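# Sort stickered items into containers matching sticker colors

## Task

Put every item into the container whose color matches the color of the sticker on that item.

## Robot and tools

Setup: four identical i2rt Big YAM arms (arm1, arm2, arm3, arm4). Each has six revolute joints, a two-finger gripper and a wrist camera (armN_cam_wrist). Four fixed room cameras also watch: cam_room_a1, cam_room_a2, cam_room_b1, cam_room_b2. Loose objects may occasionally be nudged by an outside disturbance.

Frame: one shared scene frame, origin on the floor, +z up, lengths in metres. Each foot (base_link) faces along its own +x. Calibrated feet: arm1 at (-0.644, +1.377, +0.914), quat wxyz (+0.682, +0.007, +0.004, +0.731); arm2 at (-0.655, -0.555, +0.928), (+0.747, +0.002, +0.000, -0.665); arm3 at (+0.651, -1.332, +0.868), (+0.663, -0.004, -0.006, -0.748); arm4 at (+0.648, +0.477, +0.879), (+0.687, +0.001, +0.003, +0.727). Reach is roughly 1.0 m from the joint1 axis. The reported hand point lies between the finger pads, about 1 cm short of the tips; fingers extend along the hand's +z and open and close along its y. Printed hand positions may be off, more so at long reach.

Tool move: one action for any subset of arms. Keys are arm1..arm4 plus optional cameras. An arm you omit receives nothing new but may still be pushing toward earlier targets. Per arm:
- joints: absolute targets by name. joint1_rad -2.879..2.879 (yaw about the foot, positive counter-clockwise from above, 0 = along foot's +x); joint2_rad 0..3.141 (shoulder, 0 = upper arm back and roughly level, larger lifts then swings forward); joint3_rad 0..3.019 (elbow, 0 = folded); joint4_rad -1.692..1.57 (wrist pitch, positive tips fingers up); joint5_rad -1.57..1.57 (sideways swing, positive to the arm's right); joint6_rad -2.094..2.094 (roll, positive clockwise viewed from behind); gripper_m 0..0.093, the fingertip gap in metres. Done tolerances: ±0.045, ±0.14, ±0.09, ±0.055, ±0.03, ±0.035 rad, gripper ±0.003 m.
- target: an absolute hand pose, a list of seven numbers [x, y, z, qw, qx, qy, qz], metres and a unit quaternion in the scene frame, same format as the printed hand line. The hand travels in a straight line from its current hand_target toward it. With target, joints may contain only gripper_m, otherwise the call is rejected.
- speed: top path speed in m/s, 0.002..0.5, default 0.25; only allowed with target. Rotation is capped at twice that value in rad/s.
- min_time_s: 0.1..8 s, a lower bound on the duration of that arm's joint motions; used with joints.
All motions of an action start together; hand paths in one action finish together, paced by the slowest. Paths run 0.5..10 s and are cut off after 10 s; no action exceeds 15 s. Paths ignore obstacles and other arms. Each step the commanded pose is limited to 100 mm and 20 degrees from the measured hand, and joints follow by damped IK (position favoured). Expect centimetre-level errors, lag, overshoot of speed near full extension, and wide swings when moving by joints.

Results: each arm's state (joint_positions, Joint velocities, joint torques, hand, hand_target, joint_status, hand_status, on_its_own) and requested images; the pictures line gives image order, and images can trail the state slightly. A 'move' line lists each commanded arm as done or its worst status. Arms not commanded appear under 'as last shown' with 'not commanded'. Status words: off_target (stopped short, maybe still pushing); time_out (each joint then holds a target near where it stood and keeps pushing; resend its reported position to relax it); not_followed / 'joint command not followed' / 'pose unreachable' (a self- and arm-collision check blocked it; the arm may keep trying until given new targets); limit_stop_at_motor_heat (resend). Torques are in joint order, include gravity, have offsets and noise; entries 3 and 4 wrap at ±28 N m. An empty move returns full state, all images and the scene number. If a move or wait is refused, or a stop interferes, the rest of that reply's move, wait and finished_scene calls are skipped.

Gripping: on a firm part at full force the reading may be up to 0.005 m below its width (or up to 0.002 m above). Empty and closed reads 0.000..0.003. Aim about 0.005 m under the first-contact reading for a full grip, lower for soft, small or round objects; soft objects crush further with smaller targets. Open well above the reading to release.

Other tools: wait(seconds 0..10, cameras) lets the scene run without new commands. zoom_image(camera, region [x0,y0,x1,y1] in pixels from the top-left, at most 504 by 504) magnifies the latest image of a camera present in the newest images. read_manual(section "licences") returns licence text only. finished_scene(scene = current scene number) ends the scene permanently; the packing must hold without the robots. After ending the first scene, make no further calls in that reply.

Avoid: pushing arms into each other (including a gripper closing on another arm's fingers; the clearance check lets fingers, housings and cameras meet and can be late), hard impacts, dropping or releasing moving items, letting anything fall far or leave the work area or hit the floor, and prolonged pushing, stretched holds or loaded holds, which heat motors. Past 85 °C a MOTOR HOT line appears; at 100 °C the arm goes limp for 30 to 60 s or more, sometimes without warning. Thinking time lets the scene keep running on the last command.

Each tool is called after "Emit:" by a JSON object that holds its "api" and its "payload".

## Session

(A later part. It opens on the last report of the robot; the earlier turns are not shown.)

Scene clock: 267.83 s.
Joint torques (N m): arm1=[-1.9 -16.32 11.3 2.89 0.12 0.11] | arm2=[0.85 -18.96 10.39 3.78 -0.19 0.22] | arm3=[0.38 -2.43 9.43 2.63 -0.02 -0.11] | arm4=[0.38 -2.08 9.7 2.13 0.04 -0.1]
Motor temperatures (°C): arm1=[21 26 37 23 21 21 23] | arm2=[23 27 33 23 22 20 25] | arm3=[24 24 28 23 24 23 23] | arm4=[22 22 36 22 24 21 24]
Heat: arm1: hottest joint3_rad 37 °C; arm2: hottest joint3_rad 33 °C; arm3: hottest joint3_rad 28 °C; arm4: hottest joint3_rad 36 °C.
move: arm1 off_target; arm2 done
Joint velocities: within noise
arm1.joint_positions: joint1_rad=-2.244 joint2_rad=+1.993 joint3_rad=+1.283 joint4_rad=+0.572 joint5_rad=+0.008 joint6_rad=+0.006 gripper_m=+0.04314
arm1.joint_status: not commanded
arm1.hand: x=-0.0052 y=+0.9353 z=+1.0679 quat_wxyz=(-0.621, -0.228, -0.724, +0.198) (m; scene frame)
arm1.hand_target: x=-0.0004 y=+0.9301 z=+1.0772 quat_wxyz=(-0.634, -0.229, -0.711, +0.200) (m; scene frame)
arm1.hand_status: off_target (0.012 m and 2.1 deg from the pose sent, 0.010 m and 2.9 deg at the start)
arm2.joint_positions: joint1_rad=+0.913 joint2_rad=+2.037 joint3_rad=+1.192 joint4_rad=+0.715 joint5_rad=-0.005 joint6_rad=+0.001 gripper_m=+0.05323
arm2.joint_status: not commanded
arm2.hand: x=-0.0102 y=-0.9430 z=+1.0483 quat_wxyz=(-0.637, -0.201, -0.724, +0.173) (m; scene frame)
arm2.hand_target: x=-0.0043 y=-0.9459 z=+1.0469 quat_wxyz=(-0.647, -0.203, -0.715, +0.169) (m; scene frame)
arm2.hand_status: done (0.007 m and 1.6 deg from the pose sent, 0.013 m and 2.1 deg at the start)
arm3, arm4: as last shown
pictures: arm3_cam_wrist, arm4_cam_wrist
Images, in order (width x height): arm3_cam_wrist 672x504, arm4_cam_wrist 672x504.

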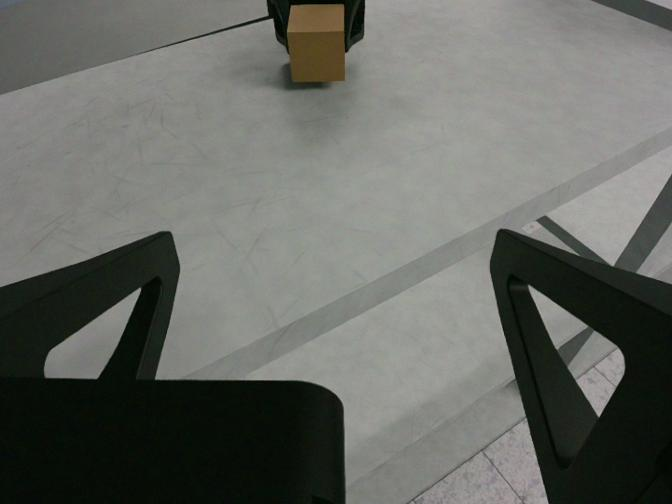

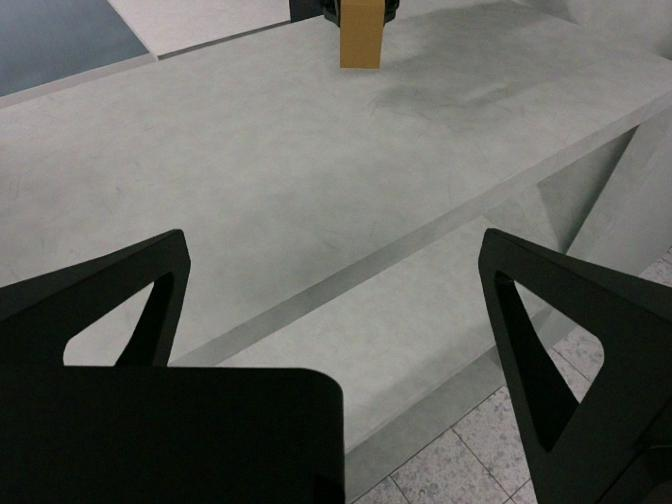

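Emit:
{"api": "move", "payload": {"arm1": {"target":[0.0,0.93,1.073,-0.636,-0.229,-0.709,0.200],"speed":0.03}, "arm2": {"target":[-0.004,-0.946,1.040,-0.649,-0.203,-0.713,0.169],"speed":0.03}, "cameras": ["arm3_cam_wrist","arm4_cam_wrist"]}}

Emit:
{"api": "zoom_image", "payload": {"camera": "arm4_cam_wrist", "region": [280, 0, 460, 120]}}

Emit:
{"api": "zoom_image", "payload": {"camera": "arm3_cam_wrist", "region": [220, 0, 400, 120]}}

Scene clock: 275.07 s.
Joint torques (N m): arm1=[-1.96 -15.97 11.07 2.81 0.11 0.14] | arm2=[0.79 -18.96 10.14 3.78 -0.18 0.22] | arm3=[0.44 -2.37 9.5 2.65 -0.01 -0.12] | arm4=[0.44 -2.2 9.84 2.09 0.06 -0.07]
Motor temperatures (°C): arm1=[21 26 37 23 21 21 23] | arm2=[23 27 33 23 22 20 25] | arm3=[24 24 28 23 24 23 23] | arm4=[22 22 36 22 24 21 24]
Heat: arm1: hottest joint3_rad 37 °C; arm2: hottest joint3_rad 33 °C; arm3: hottest joint3_rad 28 °C; arm4: hottest joint3_rad 36 °C.
move: arm1 done; arm2 done
Joint velocities: within noise
arm1.joint_positions: joint1_rad=-2.244 joint2_rad=+2.000 joint3_rad=+1.283 joint4_rad=+0.589 joint5_rad=+0.008 joint6_rad=+0.007 gripper_m=+0.04314
arm1.joint_status: not commanded
arm1.hand: x=-0.0045 y=+0.9348 z=+1.0661 quat_wxyz=(-0.624, -0.228, -0.721, +0.198) (m; scene frame)
arm1.hand_target: x=-0.0003 y=+0.9301 z=+1.0731 quat_wxyz=(-0.636, -0.229, -0.709, +0.200) (m; scene frame)
arm1.hand_status: done (0.010 m and 1.9 deg from the pose sent, 0.009 m and 2.5 deg at the start)
arm2.joint_positions: joint1_rad=+0.913 joint2_rad=+2.052 joint3_rad=+1.192 joint4_rad=+0.739 joint5_rad=-0.005 joint6_rad=+0.003 gripper_m=+0.05323
arm2.joint_status: not commanded
arm2.hand: x=-0.0097 y=-0.9432 z=+1.0431 quat_wxyz=(-0.640, -0.201, -0.721, +0.173) (m; scene frame)
arm2.hand_target: x=-0.0043 y=-0.9459 z=+1.0401 quat_wxyz=(-0.649, -0.203, -0.713, +0.169) (m; scene frame)
arm2.hand_status: done (0.007 m and 1.5 deg from the pose sent, 0.011 m and 2.0 deg at the start)
arm3, arm4: as last shown
pictures: arm3_cam_wrist, arm4_cam_wrist
Images, in order (width x height): arm3_cam_wrist 672x504, arm4_cam_wrist 672x504.

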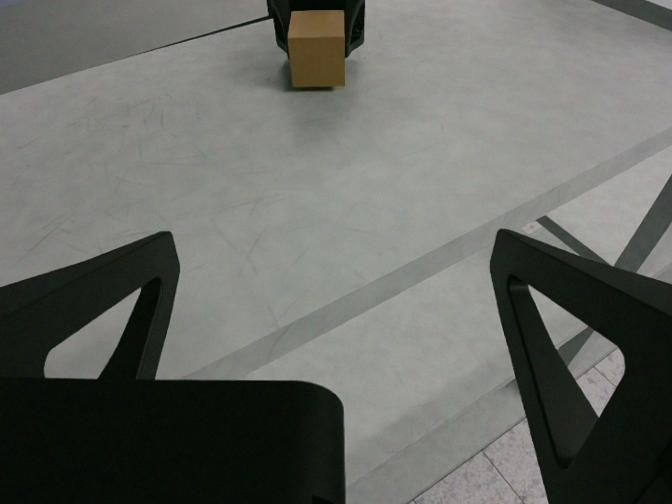

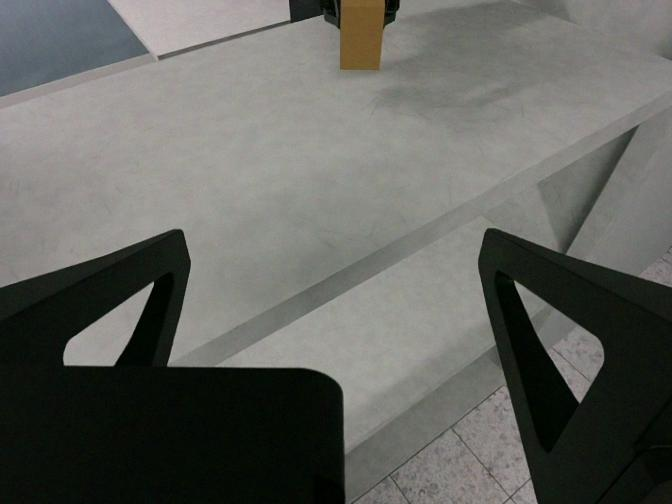

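Scaled by 2.800.

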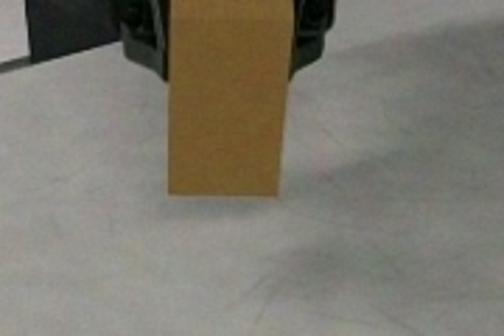

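Scaled by 2.800.

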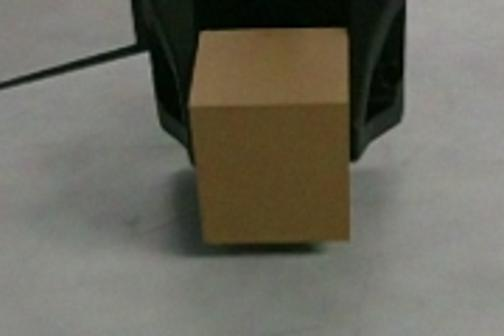

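Emit:
{"api": "move", "payload": {"arm1": {"target":[0.0,0.93,1.064,-0.638,-0.229,-0.707,0.200],"speed":0.03}, "arm2": {"target":[-0.004,-0.946,1.034,-0.650,-0.203,-0.712,0.169],"speed":0.03}, "cameras": ["arm3_cam_wrist","arm4_cam_wrist"]}}

Emit:
{"api": "zoom_image", "payload": {"camera": "arm4_cam_wrist", "region": [280, 0, 460, 120]}}

Emit:
{"api": "zoom_image", "payload": {"camera": "arm3_cam_wrist", "region": [220, 0, 400, 120]}}

Scene clock: 280.87 s.
Joint torques (N m): arm1=[-2.37 -16.5 10.7 2.74 0.09 0.16] | arm2=[0.91 -19.19 10.03 3.79 -0.18 0.22] | arm3=[0.38 -2.49 9.5 2.61 0 -0.11] | arm4=[0.73 -1.96 9.73 2.11 0.07 -0.1]
Motor temperatures (°C): arm1=[21 26 36 23 21 21 23] | arm2=[23 27 33 23 22 20 25] | arm3=[24 24 28 23 24 23 23] | arm4=[22 22 37 22 24 21 24]
Heat: arm1: hottest joint3_rad 36 °C; arm2: hottest joint3_rad 33 °C; arm3: hottest joint3_rad 28 °C; arm4: hottest joint3_rad 37 °C.
move: arm1 done; arm2 done
Joint velocities: within noise
arm1.joint_positions: joint1_rad=-2.244 joint2_rad=+2.020 joint3_rad=+1.283 joint4_rad=+0.616 joint5_rad=+0.008 joint6_rad=+0.009 gripper_m=+0.04314
arm1.joint_status: not commanded
arm1.hand: x=-0.0035 y=+0.9340 z=+1.0583 quat_wxyz=(-0.627, -0.228, -0.718, +0.198) (m; scene frame)
arm1.hand_target: x=-0.0002 y=+0.9300 z=+1.0641 quat_wxyz=(-0.638, -0.229, -0.707, +0.200) (m; scene frame)
arm1.hand_status: done (0.008 m and 1.8 deg from the pose sent, 0.007 m and 2.3 deg at the start)
arm2.joint_positions: joint1_rad=+0.913 joint2_rad=+2.065 joint3_rad=+1.192 joint4_rad=+0.756 joint5_rad=-0.005 joint6_rad=+0.003 gripper_m=+0.05323
arm2.joint_status: not commanded
arm2.hand: x=-0.0095 y=-0.9433 z=+1.0378 quat_wxyz=(-0.641, -0.201, -0.720, +0.173) (m; scene frame)
arm2.hand_target: x=-0.0043 y=-0.9459 z=+1.0341 quat_wxyz=(-0.650, -0.203, -0.712, +0.169) (m; scene frame)
arm2.hand_status: done (0.007 m and 1.5 deg from the pose sent, 0.011 m and 1.7 deg at the start)
arm3.joint_positions: joint1_rad=-1.975 joint2_rad=+0.726 joint3_rad=+0.458 joint4_rad=+0.081 joint5_rad=+0.001 joint6_rad=+0.006 gripper_m=+0.09398
arm3.joint_status: not commanded
arm3.hand: x=+0.3084 y=-1.1288 z=+1.1497 quat_wxyz=(+0.159, -0.744, +0.206, +0.615) (m; scene frame)
arm3.hand_target: x=+0.3099 y=-1.1237 z=+1.1511 quat_wxyz=(+0.166, -0.740, +0.208, +0.618) (m; scene frame)
arm3.hand_status: not commanded
arm4.joint_positions: joint1_rad=+0.912 joint2_rad=+0.722 joint3_rad=+0.450 joint4_rad=+0.080 joint5_rad=+0.001 joint6_rad=+0.013 gripper_m=+0.09398
arm4.joint_status: not commanded
arm4.hand: x=+0.3249 y=+0.7021 z=+1.1612 quat_wxyz=(-0.183, +0.735, -0.236, -0.609) (m; scene frame)
arm4.hand_target: x=+0.3234 y=+0.7054 z=+1.1668 quat_wxyz=(-0.190, +0.730, -0.231, -0.614) (m; scene frame)
arm4.hand_status: not commanded
pictures: arm3_cam_wrist, arm4_cam_wrist
Images, in order (width x height): arm3_cam_wrist 672x504, arm4_cam_wrist 672x504.

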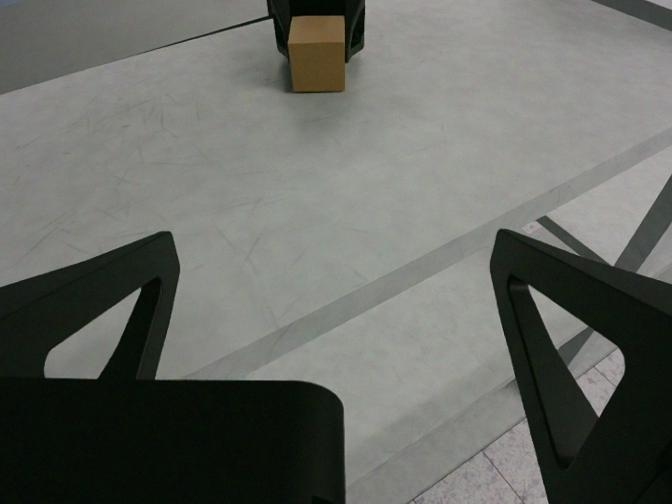

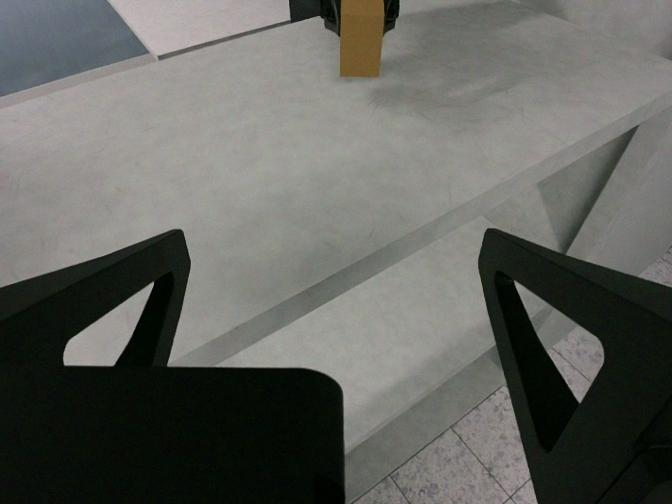

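Scaled by 2.800.

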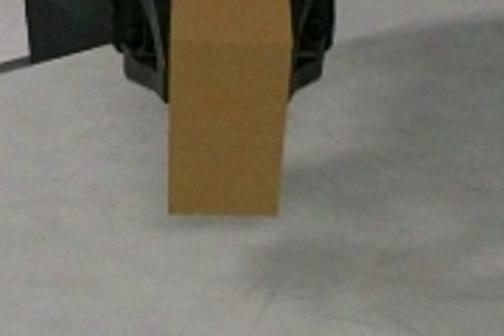

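Scaled by 2.800.

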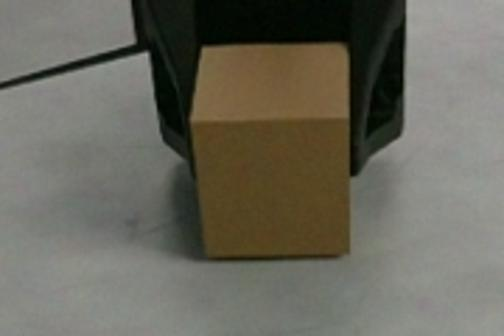

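Emit:
{"api": "move", "payload": {"arm1": {"target":[0.0,0.93,1.057,-0.639,-0.229,-0.706,0.200],"speed":0.03}, "arm2": {"target":[-0.004,-0.946,1.031,-0.652,-0.203,-0.710,0.169],"speed":0.03}, "cameras": ["arm3_cam_wrist","arm4_cam_wrist"]}}

Emit:
{"api": "zoom_image", "payload": {"camera": "arm4_cam_wrist", "region": [280, 0, 460, 120]}}

Emit:
{"api": "zoom_image", "payload": {"camera": "arm3_cam_wrist", "region": [220, 0, 400, 120]}}

Scene clock: 289.33 s.
Joint torques (N m): arm1=[-2.08 -16.21 10.22 2.8 0.07 0.11] | arm2=[0.67 -19.14 9.92 3.75 -0.18 0.22] | arm3=[0.32 -2.37 9.48 2.62 0 -0.11] | arm4=[0.21 -1.79 9.63 2.13 0.06 -0.08]
Motor temperatures (°C): arm1=[21 26 36 23 21 21 23] | arm2=[23 27 32 23 22 20 25] | arm3=[24 24 28 23 24 23 23] | arm4=[22 21 37 22 24 21 24]
Heat: arm1: hottest joint3_rad 36 °C; arm2: hottest joint3_rad 32 °C; arm3: hottest joint3_rad 28 °C; arm4: hottest joint3_rad 37 °C.
move: arm1 done; arm2 done
Joint velocities: within noise
arm1.joint_positions: joint1_rad=-2.244 joint2_rad=+2.033 joint3_rad=+1.283 joint4_rad=+0.634 joint5_rad=+0.008 joint6_rad=+0.010 gripper_m=+0.04314
arm1.joint_status: not commanded
arm1.hand: x=-0.0029 y=+0.9336 z=+1.0528 quat_wxyz=(-0.629, -0.228, -0.716, +0.199) (m; scene frame)
arm1.hand_target: x=-0.0002 y=+0.9300 z=+1.0571 quat_wxyz=(-0.639, -0.229, -0.706, +0.200) (m; scene frame)
arm1.hand_status: done (0.006 m and 1.7 deg from the pose sent, 0.006 m and 1.9 deg at the start)
arm2.joint_positions: joint1_rad=+0.913 joint2_rad=+2.073 joint3_rad=+1.192 joint4_rad=+0.770 joint5_rad=-0.005 joint6_rad=+0.005 gripper_m=+0.05323
arm2.joint_status: not commanded
arm2.hand: x=-0.0093 y=-0.9435 z=+1.0356 quat_wxyz=(-0.644, -0.200, -0.718, +0.173) (m; scene frame)
arm2.hand_target: x=-0.0043 y=-0.9459 z=+1.0310 quat_wxyz=(-0.652, -0.203, -0.711, +0.169) (m; scene frame)
arm2.hand_status: done (0.007 m and 1.4 deg from the pose sent, 0.009 m and 1.8 deg at the start)
arm3, arm4: as last shown
pictures: arm3_cam_wrist, arm4_cam_wrist
Images, in order (width x height): arm3_cam_wrist 672x504, arm4_cam_wrist 672x504.

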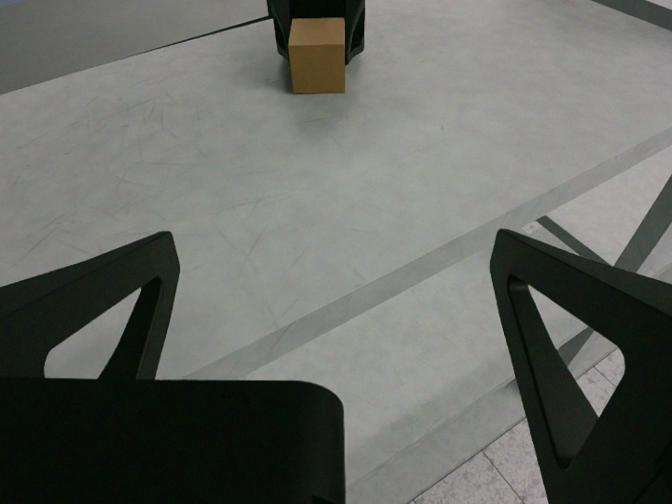

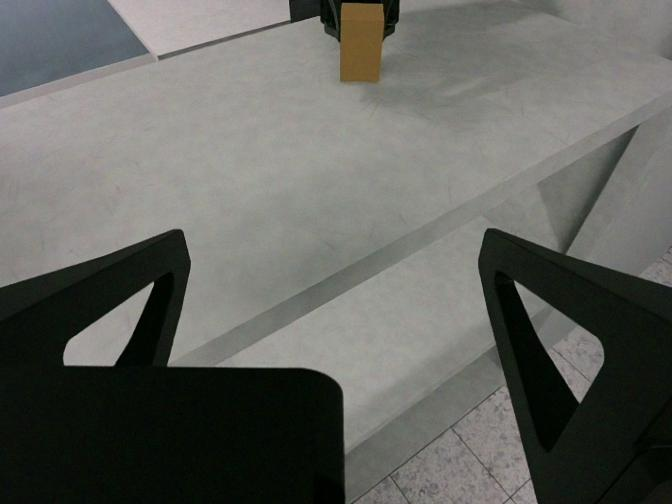

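Scaled by 2.800.

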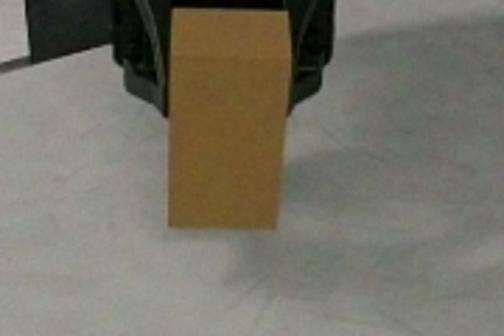

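Scaled by 2.800.

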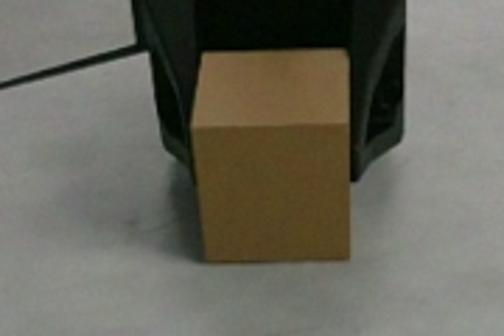

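Emit:
{"api": "move", "payload": {"arm1": {"target":[0.0,0.93,1.052,-0.641,-0.229,-0.704,0.200],"speed":0.03}, "arm2": {"target":[-0.004,-0.946,1.028,-0.653,-0.203,-0.709,0.169],"speed":0.03}, "cameras": ["arm3_cam_wrist","arm4_cam_wrist"]}}

Emit:
{"api": "zoom_image", "payload": {"camera": "arm4_cam_wrist", "region": [280, 0, 460, 120]}}

Emit:
{"api": "zoom_image", "payload": {"camera": "arm3_cam_wrist", "region": [220, 0, 400, 120]}}

Scene clock: 296.70 s.
Joint torques (N m): arm1=[-2.14 -15.56 10.15 2.58 0.07 0.12] | arm2=[0.79 -18.84 9.89 3.71 -0.18 0.22] | arm3=[0.44 -2.43 9.5 2.63 -0.01 -0.11] | arm4=[0.15 -2.14 9.81 2.25 0.06 -0.1]
Motor temperatures (°C): arm1=[21 26 36 23 21 21 23] | arm2=[23 27 32 23 22 20 25] | arm3=[24 23 28 23 24 23 23] | arm4=[22 21 37 22 24 21 24]
Heat: arm1: hottest joint3_rad 36 °C; arm2: hottest joint3_rad 32 °C; arm3: hottest joint3_rad 28 °C; arm4: hottest joint3_rad 37 °C.
move: arm1 done; arm2 done
Joint velocities: within noise
arm1.joint_positions: joint1_rad=-2.244 joint2_rad=+2.044 joint3_rad=+1.283 joint4_rad=+0.653 joint5_rad=+0.008 joint6_rad=+0.011 gripper_m=+0.04314
arm1.joint_status: not commanded
arm1.hand: x=-0.0023 y=+0.9332 z=+1.0492 quat_wxyz=(-0.632, -0.227, -0.714, +0.199) (m; scene frame)
arm1.hand_target: x=-0.0001 y=+0.9300 z=+1.0520 quat_wxyz=(-0.641, -0.229, -0.705, +0.200) (m; scene frame)
arm1.hand_status: done (0.005 m and 1.5 deg from the pose sent, 0.005 m and 2.0 deg at the start)
arm2.joint_positions: joint1_rad=+0.913 joint2_rad=+2.079 joint3_rad=+1.192 joint4_rad=+0.782 joint5_rad=-0.005 joint6_rad=+0.006 gripper_m=+0.05323
arm2.joint_status: not commanded
arm2.hand: x=-0.0091 y=-0.9436 z=+1.0345 quat_wxyz=(-0.646, -0.200, -0.716, +0.174) (m; scene frame)
arm2.hand_target: x=-0.0043 y=-0.9459 z=+1.0281 quat_wxyz=(-0.653, -0.203, -0.710, +0.169) (m; scene frame)
arm2.hand_status: done (0.009 m and 1.3 deg from the pose sent, 0.010 m and 1.6 deg at the start)
arm3, arm4: as last shown
pictures: arm3_cam_wrist, arm4_cam_wrist
Images, in order (width x height): arm3_cam_wrist 672x504, arm4_cam_wrist 672x504.

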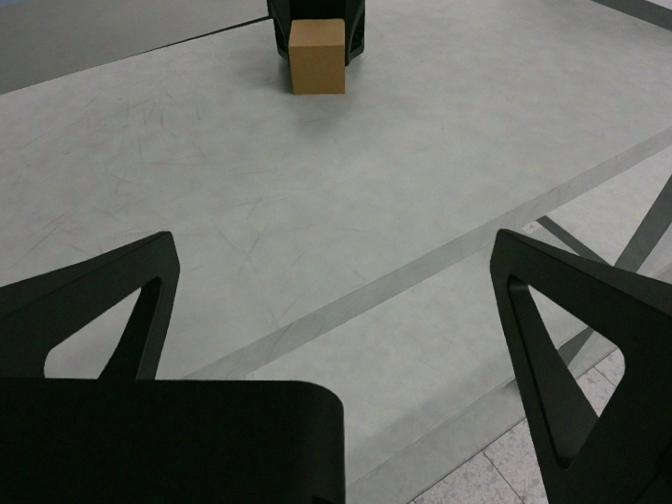

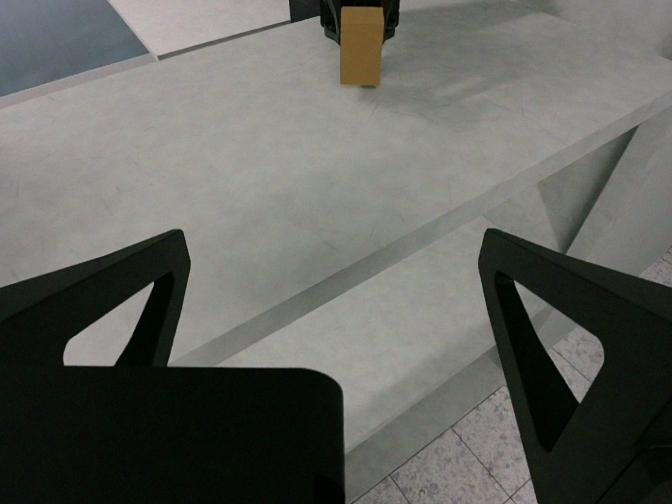

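Scaled by 2.800.

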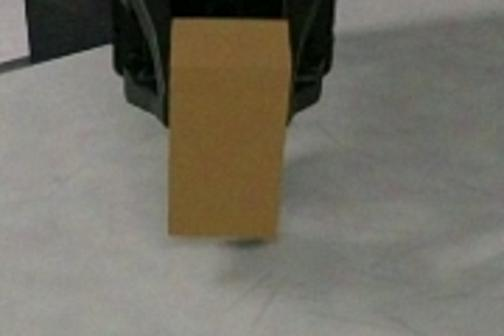

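Scaled by 2.800.

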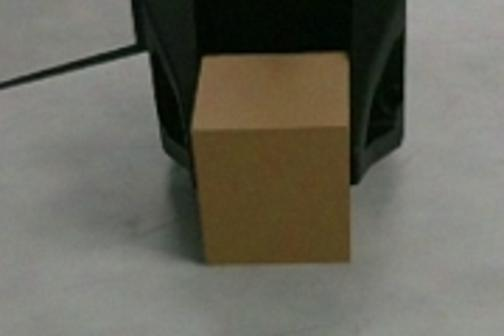

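Emit:
{"api": "move", "payload": {"arm1": {"target":[0.0,0.93,1.045,-0.641,-0.229,-0.704,0.200],"speed":0.03}, "arm2": {"joints":{"gripper_m":0.085}}, "cameras": ["arm2_cam_wrist","arm3_cam_wrist","arm4_cam_wrist"]}}

Emit:
{"api": "zoom_image", "payload": {"camera": "arm4_cam_wrist", "region": [280, 0, 460, 120]}}

Emit:
{"api": "zoom_image", "payload": {"camera": "arm3_cam_wrist", "region": [220, 0, 400, 120]}}

Scene clock: 303.47 s.
Joint torques (N m): arm1=[-1.96 -16.73 9.81 2.93 0.11 0.1] | arm2=[0.79 -18.96 9.88 3.55 -0.17 0.21] | arm3=[0.32 -2.49 9.44 2.62 -0.01 -0.11] | arm4=[0.38 -1.85 9.65 2.21 0.09 -0.08]
Motor temperatures (°C): arm1=[21 26 35 23 21 21 23] | arm2=[23 28 32 23 22 20 25] | arm3=[24 23 28 23 24 23 23] | arm4=[22 21 37 22 24 21 24]
Heat: arm1: hottest joint3_rad 35 °C; arm2: hottest joint3_rad 32 °C; arm3: hottest joint3_rad 28 °C; arm4: hottest joint3_rad 37 °C.
move: arm1 done; arm2 done
Joint velocities: within noise
arm1.joint_positions: joint1_rad=-2.244 joint2_rad=+2.057 joint3_rad=+1.283 joint4_rad=+0.667 joint5_rad=+0.009 joint6_rad=+0.011 gripper_m=+0.04314
arm1.joint_status: not commanded
arm1.hand: x=-0.0020 y=+0.9328 z=+1.0428 quat_wxyz=(-0.632, -0.227, -0.713, +0.199) (m; scene frame)
arm1.hand_target: x=-0.0002 y=+0.9299 z=+1.0452 quat_wxyz=(-0.641, -0.229, -0.704, +0.200) (m; scene frame)
arm1.hand_status: done (0.004 m and 1.5 deg from the pose sent, 0.006 m and 1.5 deg at the start)
arm2.joint_positions: joint1_rad=+0.913 joint2_rad=+2.079 joint3_rad=+1.192 joint4_rad=+0.786 joint5_rad=-0.006 joint6_rad=+0.006 gripper_m=+0.08493
arm2.joint_status: all done
arm2.hand: x=-0.0090 y=-0.9436 z=+1.0354 quat_wxyz=(-0.648, -0.200, -0.714, +0.174) (m; scene frame)
arm2.hand_target: x=-0.0043 y=-0.9458 z=+1.0281 quat_wxyz=(-0.653, -0.203, -0.710, +0.169) (m; scene frame)
arm2.hand_status: not commanded
arm3, arm4: as last shown
pictures: arm2_cam_wrist, arm3_cam_wrist, arm4_cam_wrist
Images, in order (width x height): arm2_cam_wrist 672x504, arm3_cam_wrist 672x504, arm4_cam_wrist 672x504.

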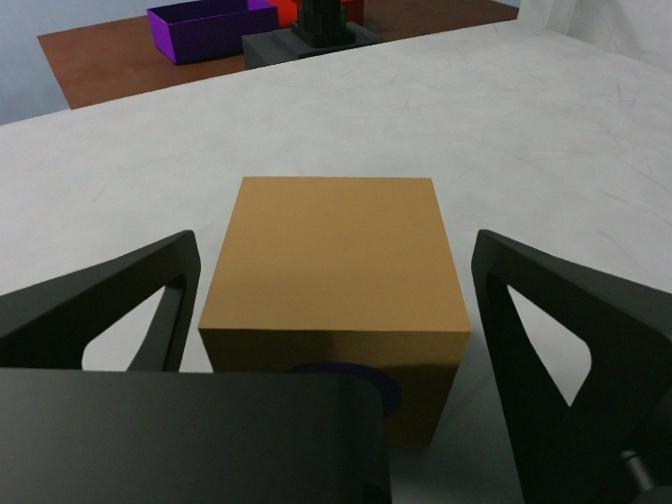

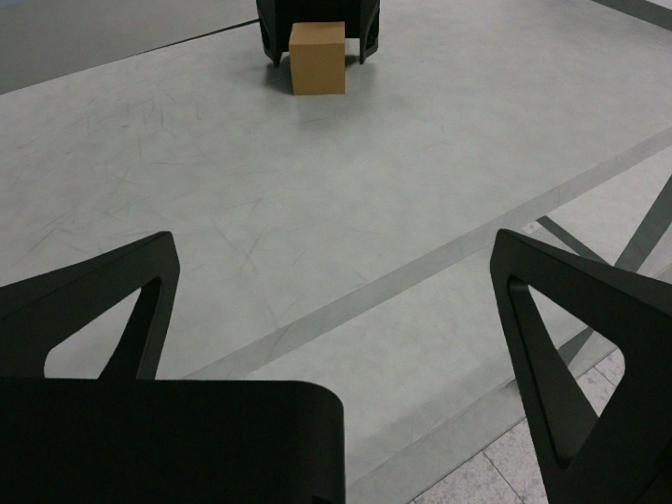

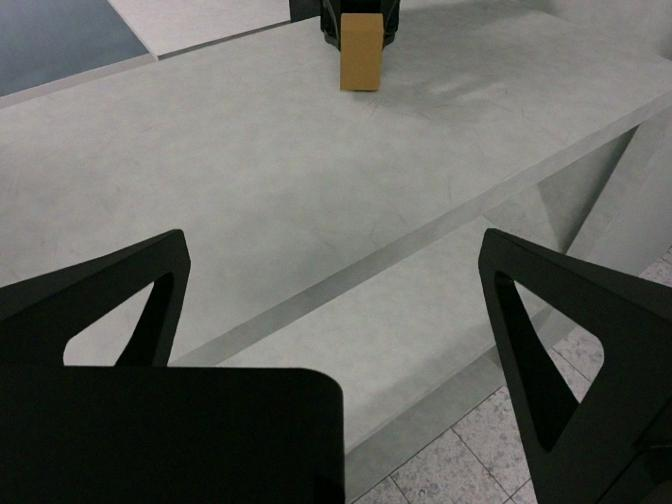

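Scaled by 2.800.

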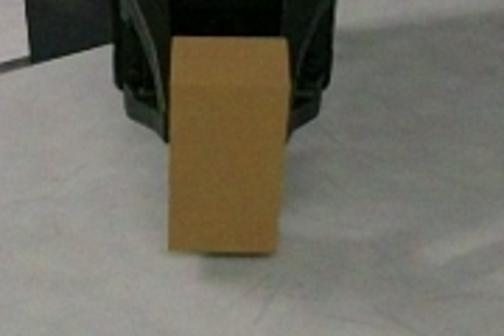

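Scaled by 2.800.

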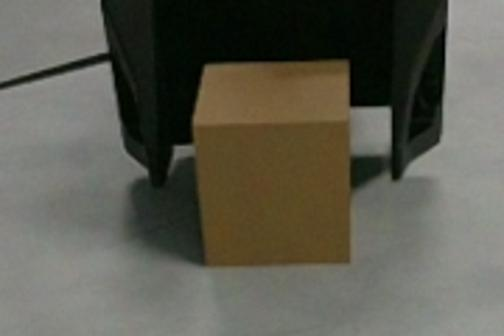

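Emit:
{"api": "move", "payload": {"arm1": {"target":[0.0,0.93,1.038,-0.641,-0.229,-0.704,0.200],"speed":0.03}, "cameras": ["arm4_cam_wrist"]}}

Emit:
{"api": "zoom_image", "payload": {"camera": "arm4_cam_wrist", "region": [280, 0, 460, 120]}}

Emit:
{"api": "move", "payload": {"arm2": {"target":[-0.31,-0.76,1.06,-0.645,-0.203,-0.717,0.169],"speed":0.15}}}

Scene clock: 309.07 s.
Joint torques (N m): arm1=[-2.14 -16.09 9.65 2.91 0.11 0.09] | arm2=[0.73 -18.96 9.87 3.55 -0.18 0.22] | arm3=[0.26 -2.43 9.5 2.63 0 -0.12] | arm4=[0.73 -1.73 9.77 2.26 0.05 -0.1]
Motor temperatures (°C): arm1=[21 26 35 23 21 21 23] | arm2=[23 28 32 23 22 20 25] | arm3=[24 23 28 23 24 23 23] | arm4=[22 21 37 22 24 21 24]
Heat: arm1: hottest joint3_rad 35 °C; arm2: hottest joint3_rad 32 °C; arm3: hottest joint3_rad 28 °C; arm4: hottest joint3_rad 37 °C.
move: arm1 done
Joint velocities: within noise
arm1.joint_positions: joint1_rad=-2.244 joint2_rad=+2.070 joint3_rad=+1.283 joint4_rad=+0.681 joint5_rad=+0.009 joint6_rad=+0.011 gripper_m=+0.04314
arm1.joint_status: not commanded
arm1.hand: x=-0.0018 y=+0.9326 z=+1.0362 quat_wxyz=(-0.633, -0.227, -0.713, +0.199) (m; scene frame)
arm1.hand_target: x=-0.0001 y=+0.9300 z=+1.0381 quat_wxyz=(-0.641, -0.229, -0.704, +0.200) (m; scene frame)
arm1.hand_status: done (0.004 m and 1.4 deg from the pose sent, 0.006 m and 1.5 deg at the start)
arm2, arm3, arm4: as last shown
pictures: arm4_cam_wrist
Images, in order (width x height): arm4_cam_wrist 672x504.

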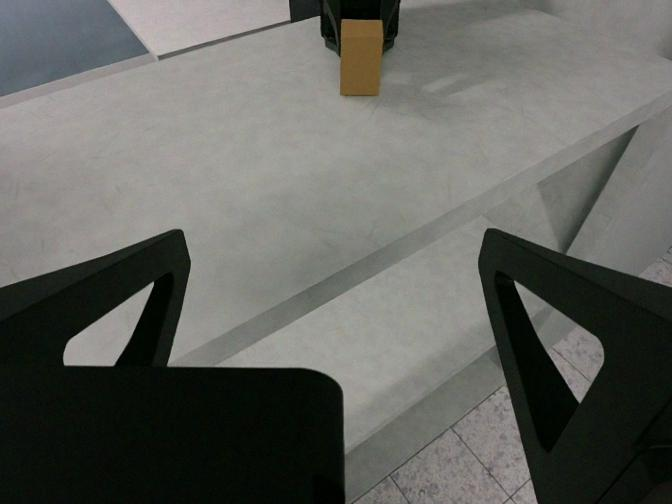

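Scaled by 2.800.

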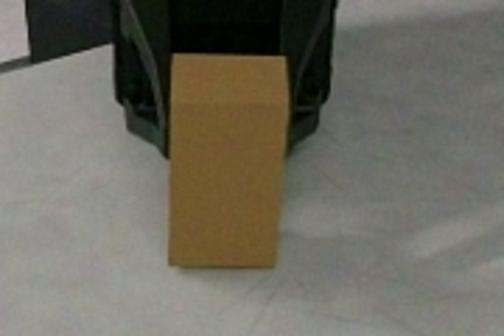

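Scene clock: 312.00 s.
Joint torques (N m): arm1=[-2.14 -16.44 9.62 2.82 0.11 0.09] | arm2=[1.32 -7.65 5.41 2.61 0.15 0.15] | arm3=[0.38 -2.32 9.51 2.65 -0.02 -0.11] | arm4=[0.67 -2.32 9.73 2.24 0.05 -0.09]
Motor temperatures (°C): arm1=[21 26 35 23 21 21 23] | arm2=[23 28 32 23 22 20 25] | arm3=[24 23 28 23 24 23 23] | arm4=[22 21 37 22 24 21 24]
Heat: arm1: hottest joint3_rad 35 °C; arm2: hottest joint3_rad 32 °C; arm3: hottest joint3_rad 28 °C; arm4: hottest joint3_rad 37 °C.
move: arm2 done
Joint velocities: within noise
arm1, arm3, arm4: as last shown
arm2.joint_positions: joint1_rad=+0.913 joint2_rad=+1.382 joint3_rad=+0.184 joint4_rad=+1.087 joint5_rad=-0.005 joint6_rad=+0.007 gripper_m=+0.08493
arm2.joint_status: not commanded
arm2.hand: x=-0.3095 y=-0.7632 z=+1.0600 quat_wxyz=(-0.644, -0.201, -0.717, +0.173) (m; scene frame)
arm2.hand_target: x=-0.3100 y=-0.7600 z=+1.0599 quat_wxyz=(-0.645, -0.203, -0.717, +0.169) (m; scene frame)
arm2.hand_status: done (0.003 m and 0.5 deg from the pose sent, 0.353 m and 0.8 deg at the start)
pictures: none

Emit:
{"api": "move", "payload": {"arm1": {"target":[0.0,0.93,1.034,-0.643,-0.229,-0.702,0.200],"speed":0.03}, "arm3": {"target":[0.07,-0.992,1.09,0.166,-0.740,0.208,0.618],"speed":0.15}, "cameras": ["arm3_cam_wrist","arm4_cam_wrist"]}}

Emit:
{"api": "zoom_image", "payload": {"camera": "arm4_cam_wrist", "region": [280, 0, 460, 120]}}

Scene clock: 323.80 s.
Joint torques (N m): arm1=[-2.26 -16.32 9.59 2.85 0.11 0.12] | arm2=[1.44 -7.71 5.42 2.61 0.16 0.15] | arm3=[1.79 -15.62 11.82 2.51 0.11 -0.09] | arm4=[0.62 -2.26 9.87 2.22 0.07 -0.08]
Motor temperatures (°C): arm1=[21 27 35 23 21 21 23] | arm2=[23 27 31 23 22 20 24] | arm3=[24 23 29 24 24 23 23] | arm4=[22 21 37 22 24 21 24]
Heat: arm1: hottest joint3_rad 35 °C; arm2: hottest joint3_rad 31 °C; arm3: hottest joint3_rad 29 °C; arm4: hottest joint3_rad 37 °C.
move: arm1 done; arm3 off_target
Joint velocities: within noise
arm1.joint_positions: joint1_rad=-2.244 joint2_rad=+2.078 joint3_rad=+1.283 joint4_rad=+0.698 joint5_rad=+0.009 joint6_rad=+0.013 gripper_m=+0.04314
arm1.joint_status: not commanded
arm1.hand: x=-0.0014 y=+0.9323 z=+1.0345 quat_wxyz=(-0.636, -0.227, -0.710, +0.200) (m; scene frame)
arm1.hand_target: x=-0.0001 y=+0.9299 z=+1.0341 quat_wxyz=(-0.643, -0.229, -0.703, +0.200) (m; scene frame)
arm1.hand_status: done (0.003 m and 1.2 deg from the pose sent, 0.004 m and 1.8 deg at the start)
arm2, arm4: as last shown
arm3.joint_positions: joint1_rad=-1.975 joint2_rad=+1.647 joint3_rad=+0.957 joint4_rad=+0.460 joint5_rad=+0.016 joint6_rad=+0.006 gripper_m=+0.09398
arm3.joint_status: not commanded
arm3.hand: x=+0.0859 y=-0.9980 z=+1.0655 quat_wxyz=(+0.160, -0.756, +0.214, +0.597) (m; scene frame)
arm3.hand_target: x=+0.0716 y=-0.9929 z=+1.0903 quat_wxyz=(+0.166, -0.740, +0.208, +0.618) (m; scene frame)
arm3.hand_status: off_target (0.030 m and 3.2 deg from the pose sent, 0.281 m and 1.1 deg at the start)
pictures: arm3_cam_wrist, arm4_cam_wrist
Images, in order (width x height): arm3_cam_wrist 672x504, arm4_cam_wrist 672x504.

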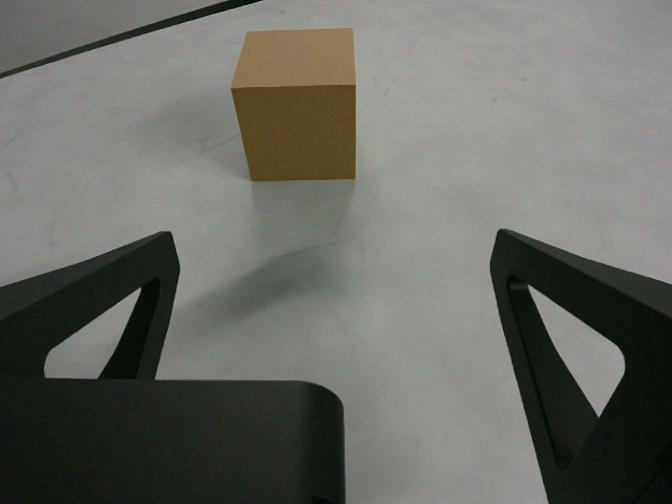

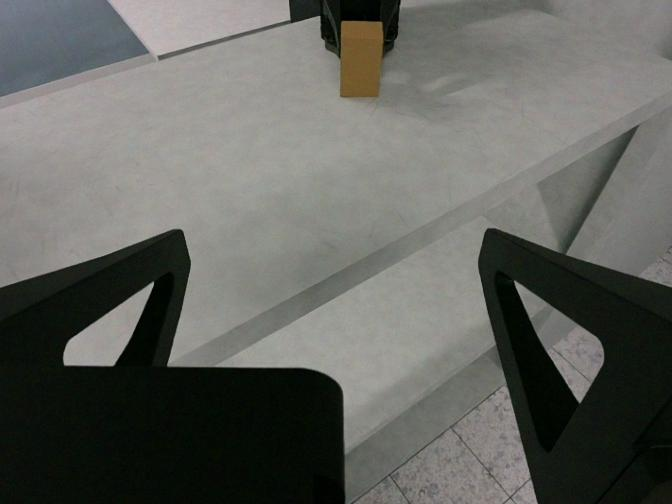

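Scaled by 2.800.

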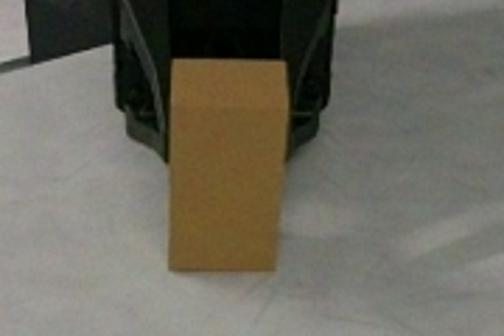

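Emit:
{"api": "move", "payload": {"arm1": {"joints":{"gripper_m":0.08}}, "arm3": {"target":[0.0,-0.978,1.075,0.172,-0.723,0.202,0.638],"speed":0.1}, "cameras": ["arm1_cam_wrist","arm3_cam_wrist","arm4_cam_wrist"]}}

Scene clock: 337.53 s.
Joint torques (N m): arm1=[-1.44 -16.62 9.66 2.67 0.05 0.14] | arm2=[1.32 -7.71 5.44 2.61 0.15 0.15] | arm3=[2.26 -18.2 11.92 2.63 0.11 -0.08] | arm4=[0.97 -1.85 9.76 2.29 0.07 -0.08]
Motor temperatures (°C): arm1=[21 27 34 23 21 21 23] | arm2=[23 27 30 23 22 20 24] | arm3=[24 24 29 24 24 23 23] | arm4=[22 21 38 22 24 21 24]
Heat: arm1: hottest joint3_rad 34 °C; arm2: hottest joint3_rad 30 °C; arm3: hottest joint3_rad 29 °C; arm4: hottest joint3_rad 38 °C.
move: arm1 done; arm3 off_target
Joint velocities: within noise
arm1.joint_positions: joint1_rad=-2.244 joint2_rad=+2.078 joint3_rad=+1.283 joint4_rad=+0.702 joint5_rad=+0.009 joint6_rad=+0.013 gripper_m=+0.07996
arm1.joint_status: all done
arm1.hand: x=-0.0014 y=+0.9322 z=+1.0354 quat_wxyz=(-0.637, -0.227, -0.709, +0.200) (m; scene frame)
arm1.hand_target: x=-0.0001 y=+0.9300 z=+1.0342 quat_wxyz=(-0.643, -0.229, -0.703, +0.200) (m; scene frame)
arm1.hand_status: not commanded
arm2, arm4: as last shown
arm3.joint_positions: joint1_rad=-1.943 joint2_rad=+1.832 joint3_rad=+1.135 joint4_rad=+0.522 joint5_rad=+0.054 joint6_rad=+0.006 gripper_m=+0.09398
arm3.joint_status: not commanded
arm3.hand: x=+0.0191 y=-0.9786 z=+1.0527 quat_wxyz=(+0.170, -0.739, +0.210, +0.617) (m; scene frame)
arm3.hand_target: x=+0.0017 y=-0.9790 z=+1.0752 quat_wxyz=(+0.172, -0.723, +0.202, +0.638) (m; scene frame)
arm3.hand_status: off_target (0.029 m and 3.2 deg from the pose sent, 0.089 m and 6.4 deg at the start)
pictures: arm1_cam_wrist, arm3_cam_wrist, arm4_cam_wrist
Images, in order (width x height): arm1_cam_wrist 672x504, arm3_cam_wrist 672x504, arm4_cam_wrist 672x504.

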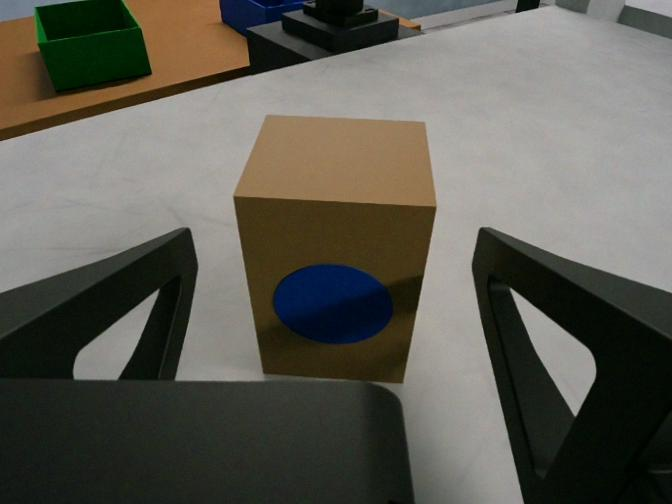

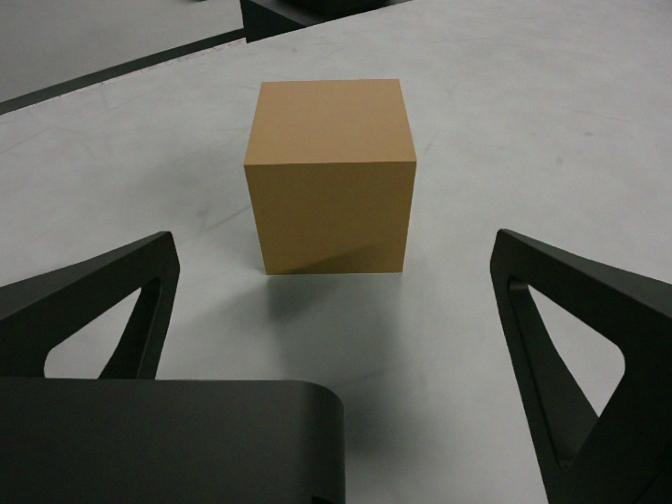

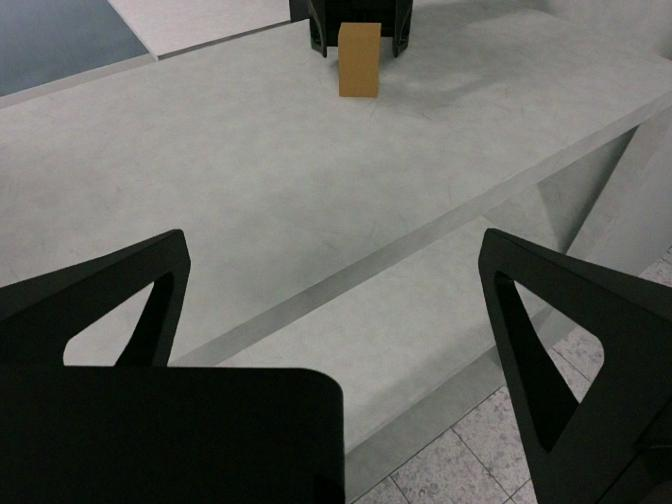

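Emit:
{"api": "move", "payload": {"arm1": {"target":[-0.31,1.145,1.06,-0.637,-0.227,-0.709,0.200],"speed":0.15}, "arm3": {"target":[-0.068,-0.938,1.067,0.174,-0.718,0.200,0.644],"speed":0.1}, "cameras": ["arm1_cam_wrist","arm3_cam_wrist","arm4_cam_wrist"]}}

Scene clock: 347.63 s.
Joint torques (N m): arm1=[-1.85 -3.25 6.53 1.39 -0.07 -0.07] | arm2=[1.32 -7.71 5.42 2.61 0.16 0.15] | arm3=[1.9 -21.19 12.6 1.58 -0.1 -0.1] | arm4=[0.44 -1.9 9.78 2.11 0.06 -0.09]
Motor temperatures (°C): arm1=[21 27 34 23 21 21 23] | arm2=[23 26 29 23 22 20 24] | arm3=[24 24 30 23 24 23 23] | arm4=[22 21 38 22 24 21 24]
Heat: arm1: hottest joint3_rad 34 °C; arm2: hottest joint3_rad 29 °C; arm3: hottest joint3_rad 30 °C; arm4: hottest joint3_rad 38 °C.
move: arm1 done; arm3 off_target
Joint velocities: within noise
arm1.joint_positions: joint1_rad=-2.244 joint2_rad=+1.287 joint3_rad=+0.194 joint4_rad=+1.001 joint5_rad=+0.009 joint6_rad=+0.022 gripper_m=+0.07997
arm1.joint_status: not commanded
arm1.hand: x=-0.3103 y=+1.1458 z=+1.0593 quat_wxyz=(-0.639, -0.230, -0.707, +0.198) (m; scene frame)
arm1.hand_target: x=-0.3101 y=+1.1450 z=+1.0600 quat_wxyz=(-0.637, -0.227, -0.709, +0.200) (m; scene frame)
arm1.hand_status: done (0.001 m and 0.5 deg from the pose sent, 0.376 m and 0.0 deg at the start)
arm2: as last shown
arm3.joint_positions: joint1_rad=-1.943 joint2_rad=+2.011 joint3_rad=+1.398 joint4_rad=+0.482 joint5_rad=+0.052 joint6_rad=+0.006 gripper_m=+0.09398
arm3.joint_status: not commanded
arm3.hand: x=-0.0520 y=-0.9406 z=+1.0534 quat_wxyz=(+0.173, -0.725, +0.207, +0.633) (m; scene frame)
arm3.hand_target: x=-0.0666 y=-0.9387 z=+1.0670 quat_wxyz=(+0.174, -0.718, +0.200, +0.644) (m; scene frame)
arm3.hand_status: off_target (0.021 m and 1.7 deg from the pose sent, 0.097 m and 4.1 deg at the start)
arm4.joint_positions: joint1_rad=+0.912 joint2_rad=+0.722 joint3_rad=+0.450 joint4_rad=+0.080 joint5_rad=+0.001 joint6_rad=+0.013 gripper_m=+0.09398
arm4.joint_status: not commanded
arm4.hand: x=+0.3249 y=+0.7021 z=+1.1612 quat_wxyz=(-0.183, +0.735, -0.236, -0.609) (m; scene frame)
arm4.hand_target: x=+0.3234 y=+0.7054 z=+1.1668 quat_wxyz=(-0.190, +0.730, -0.231, -0.614) (m; scene frame)
arm4.hand_status: not commanded
pictures: arm1_cam_wrist, arm3_cam_wrist, arm4_cam_wrist
Images, in order (width x height): arm1_cam_wrist 672x504, arm3_cam_wrist 672x504, arm4_cam_wrist 672x504.

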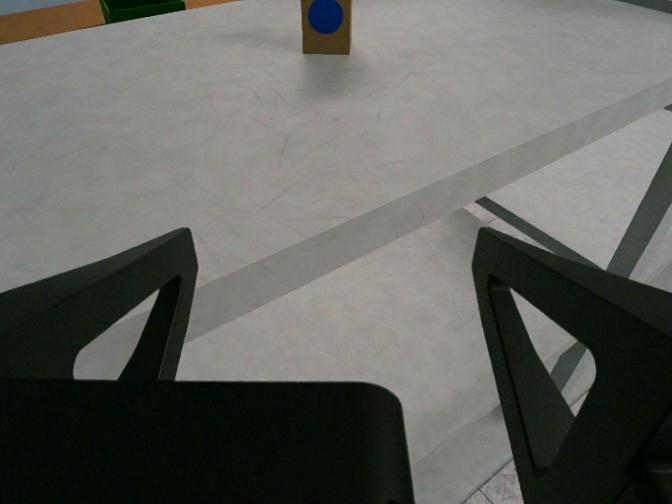

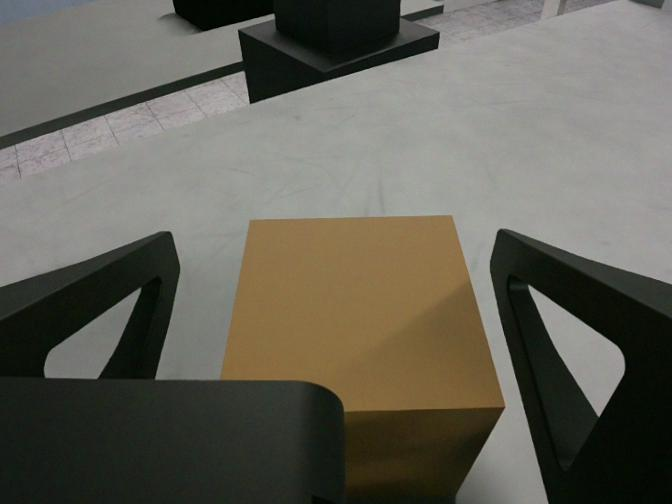

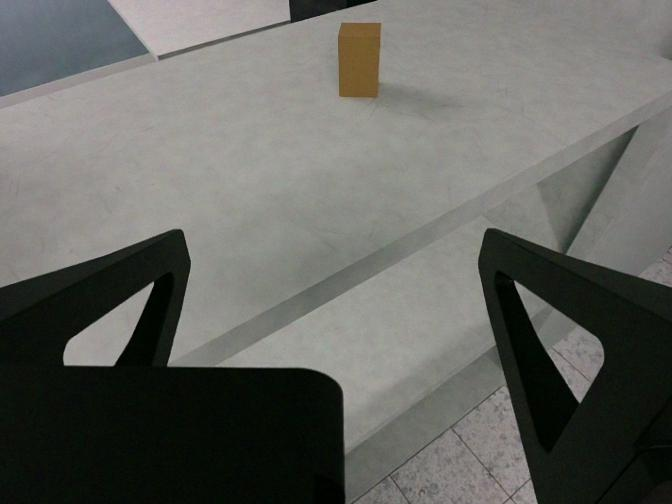

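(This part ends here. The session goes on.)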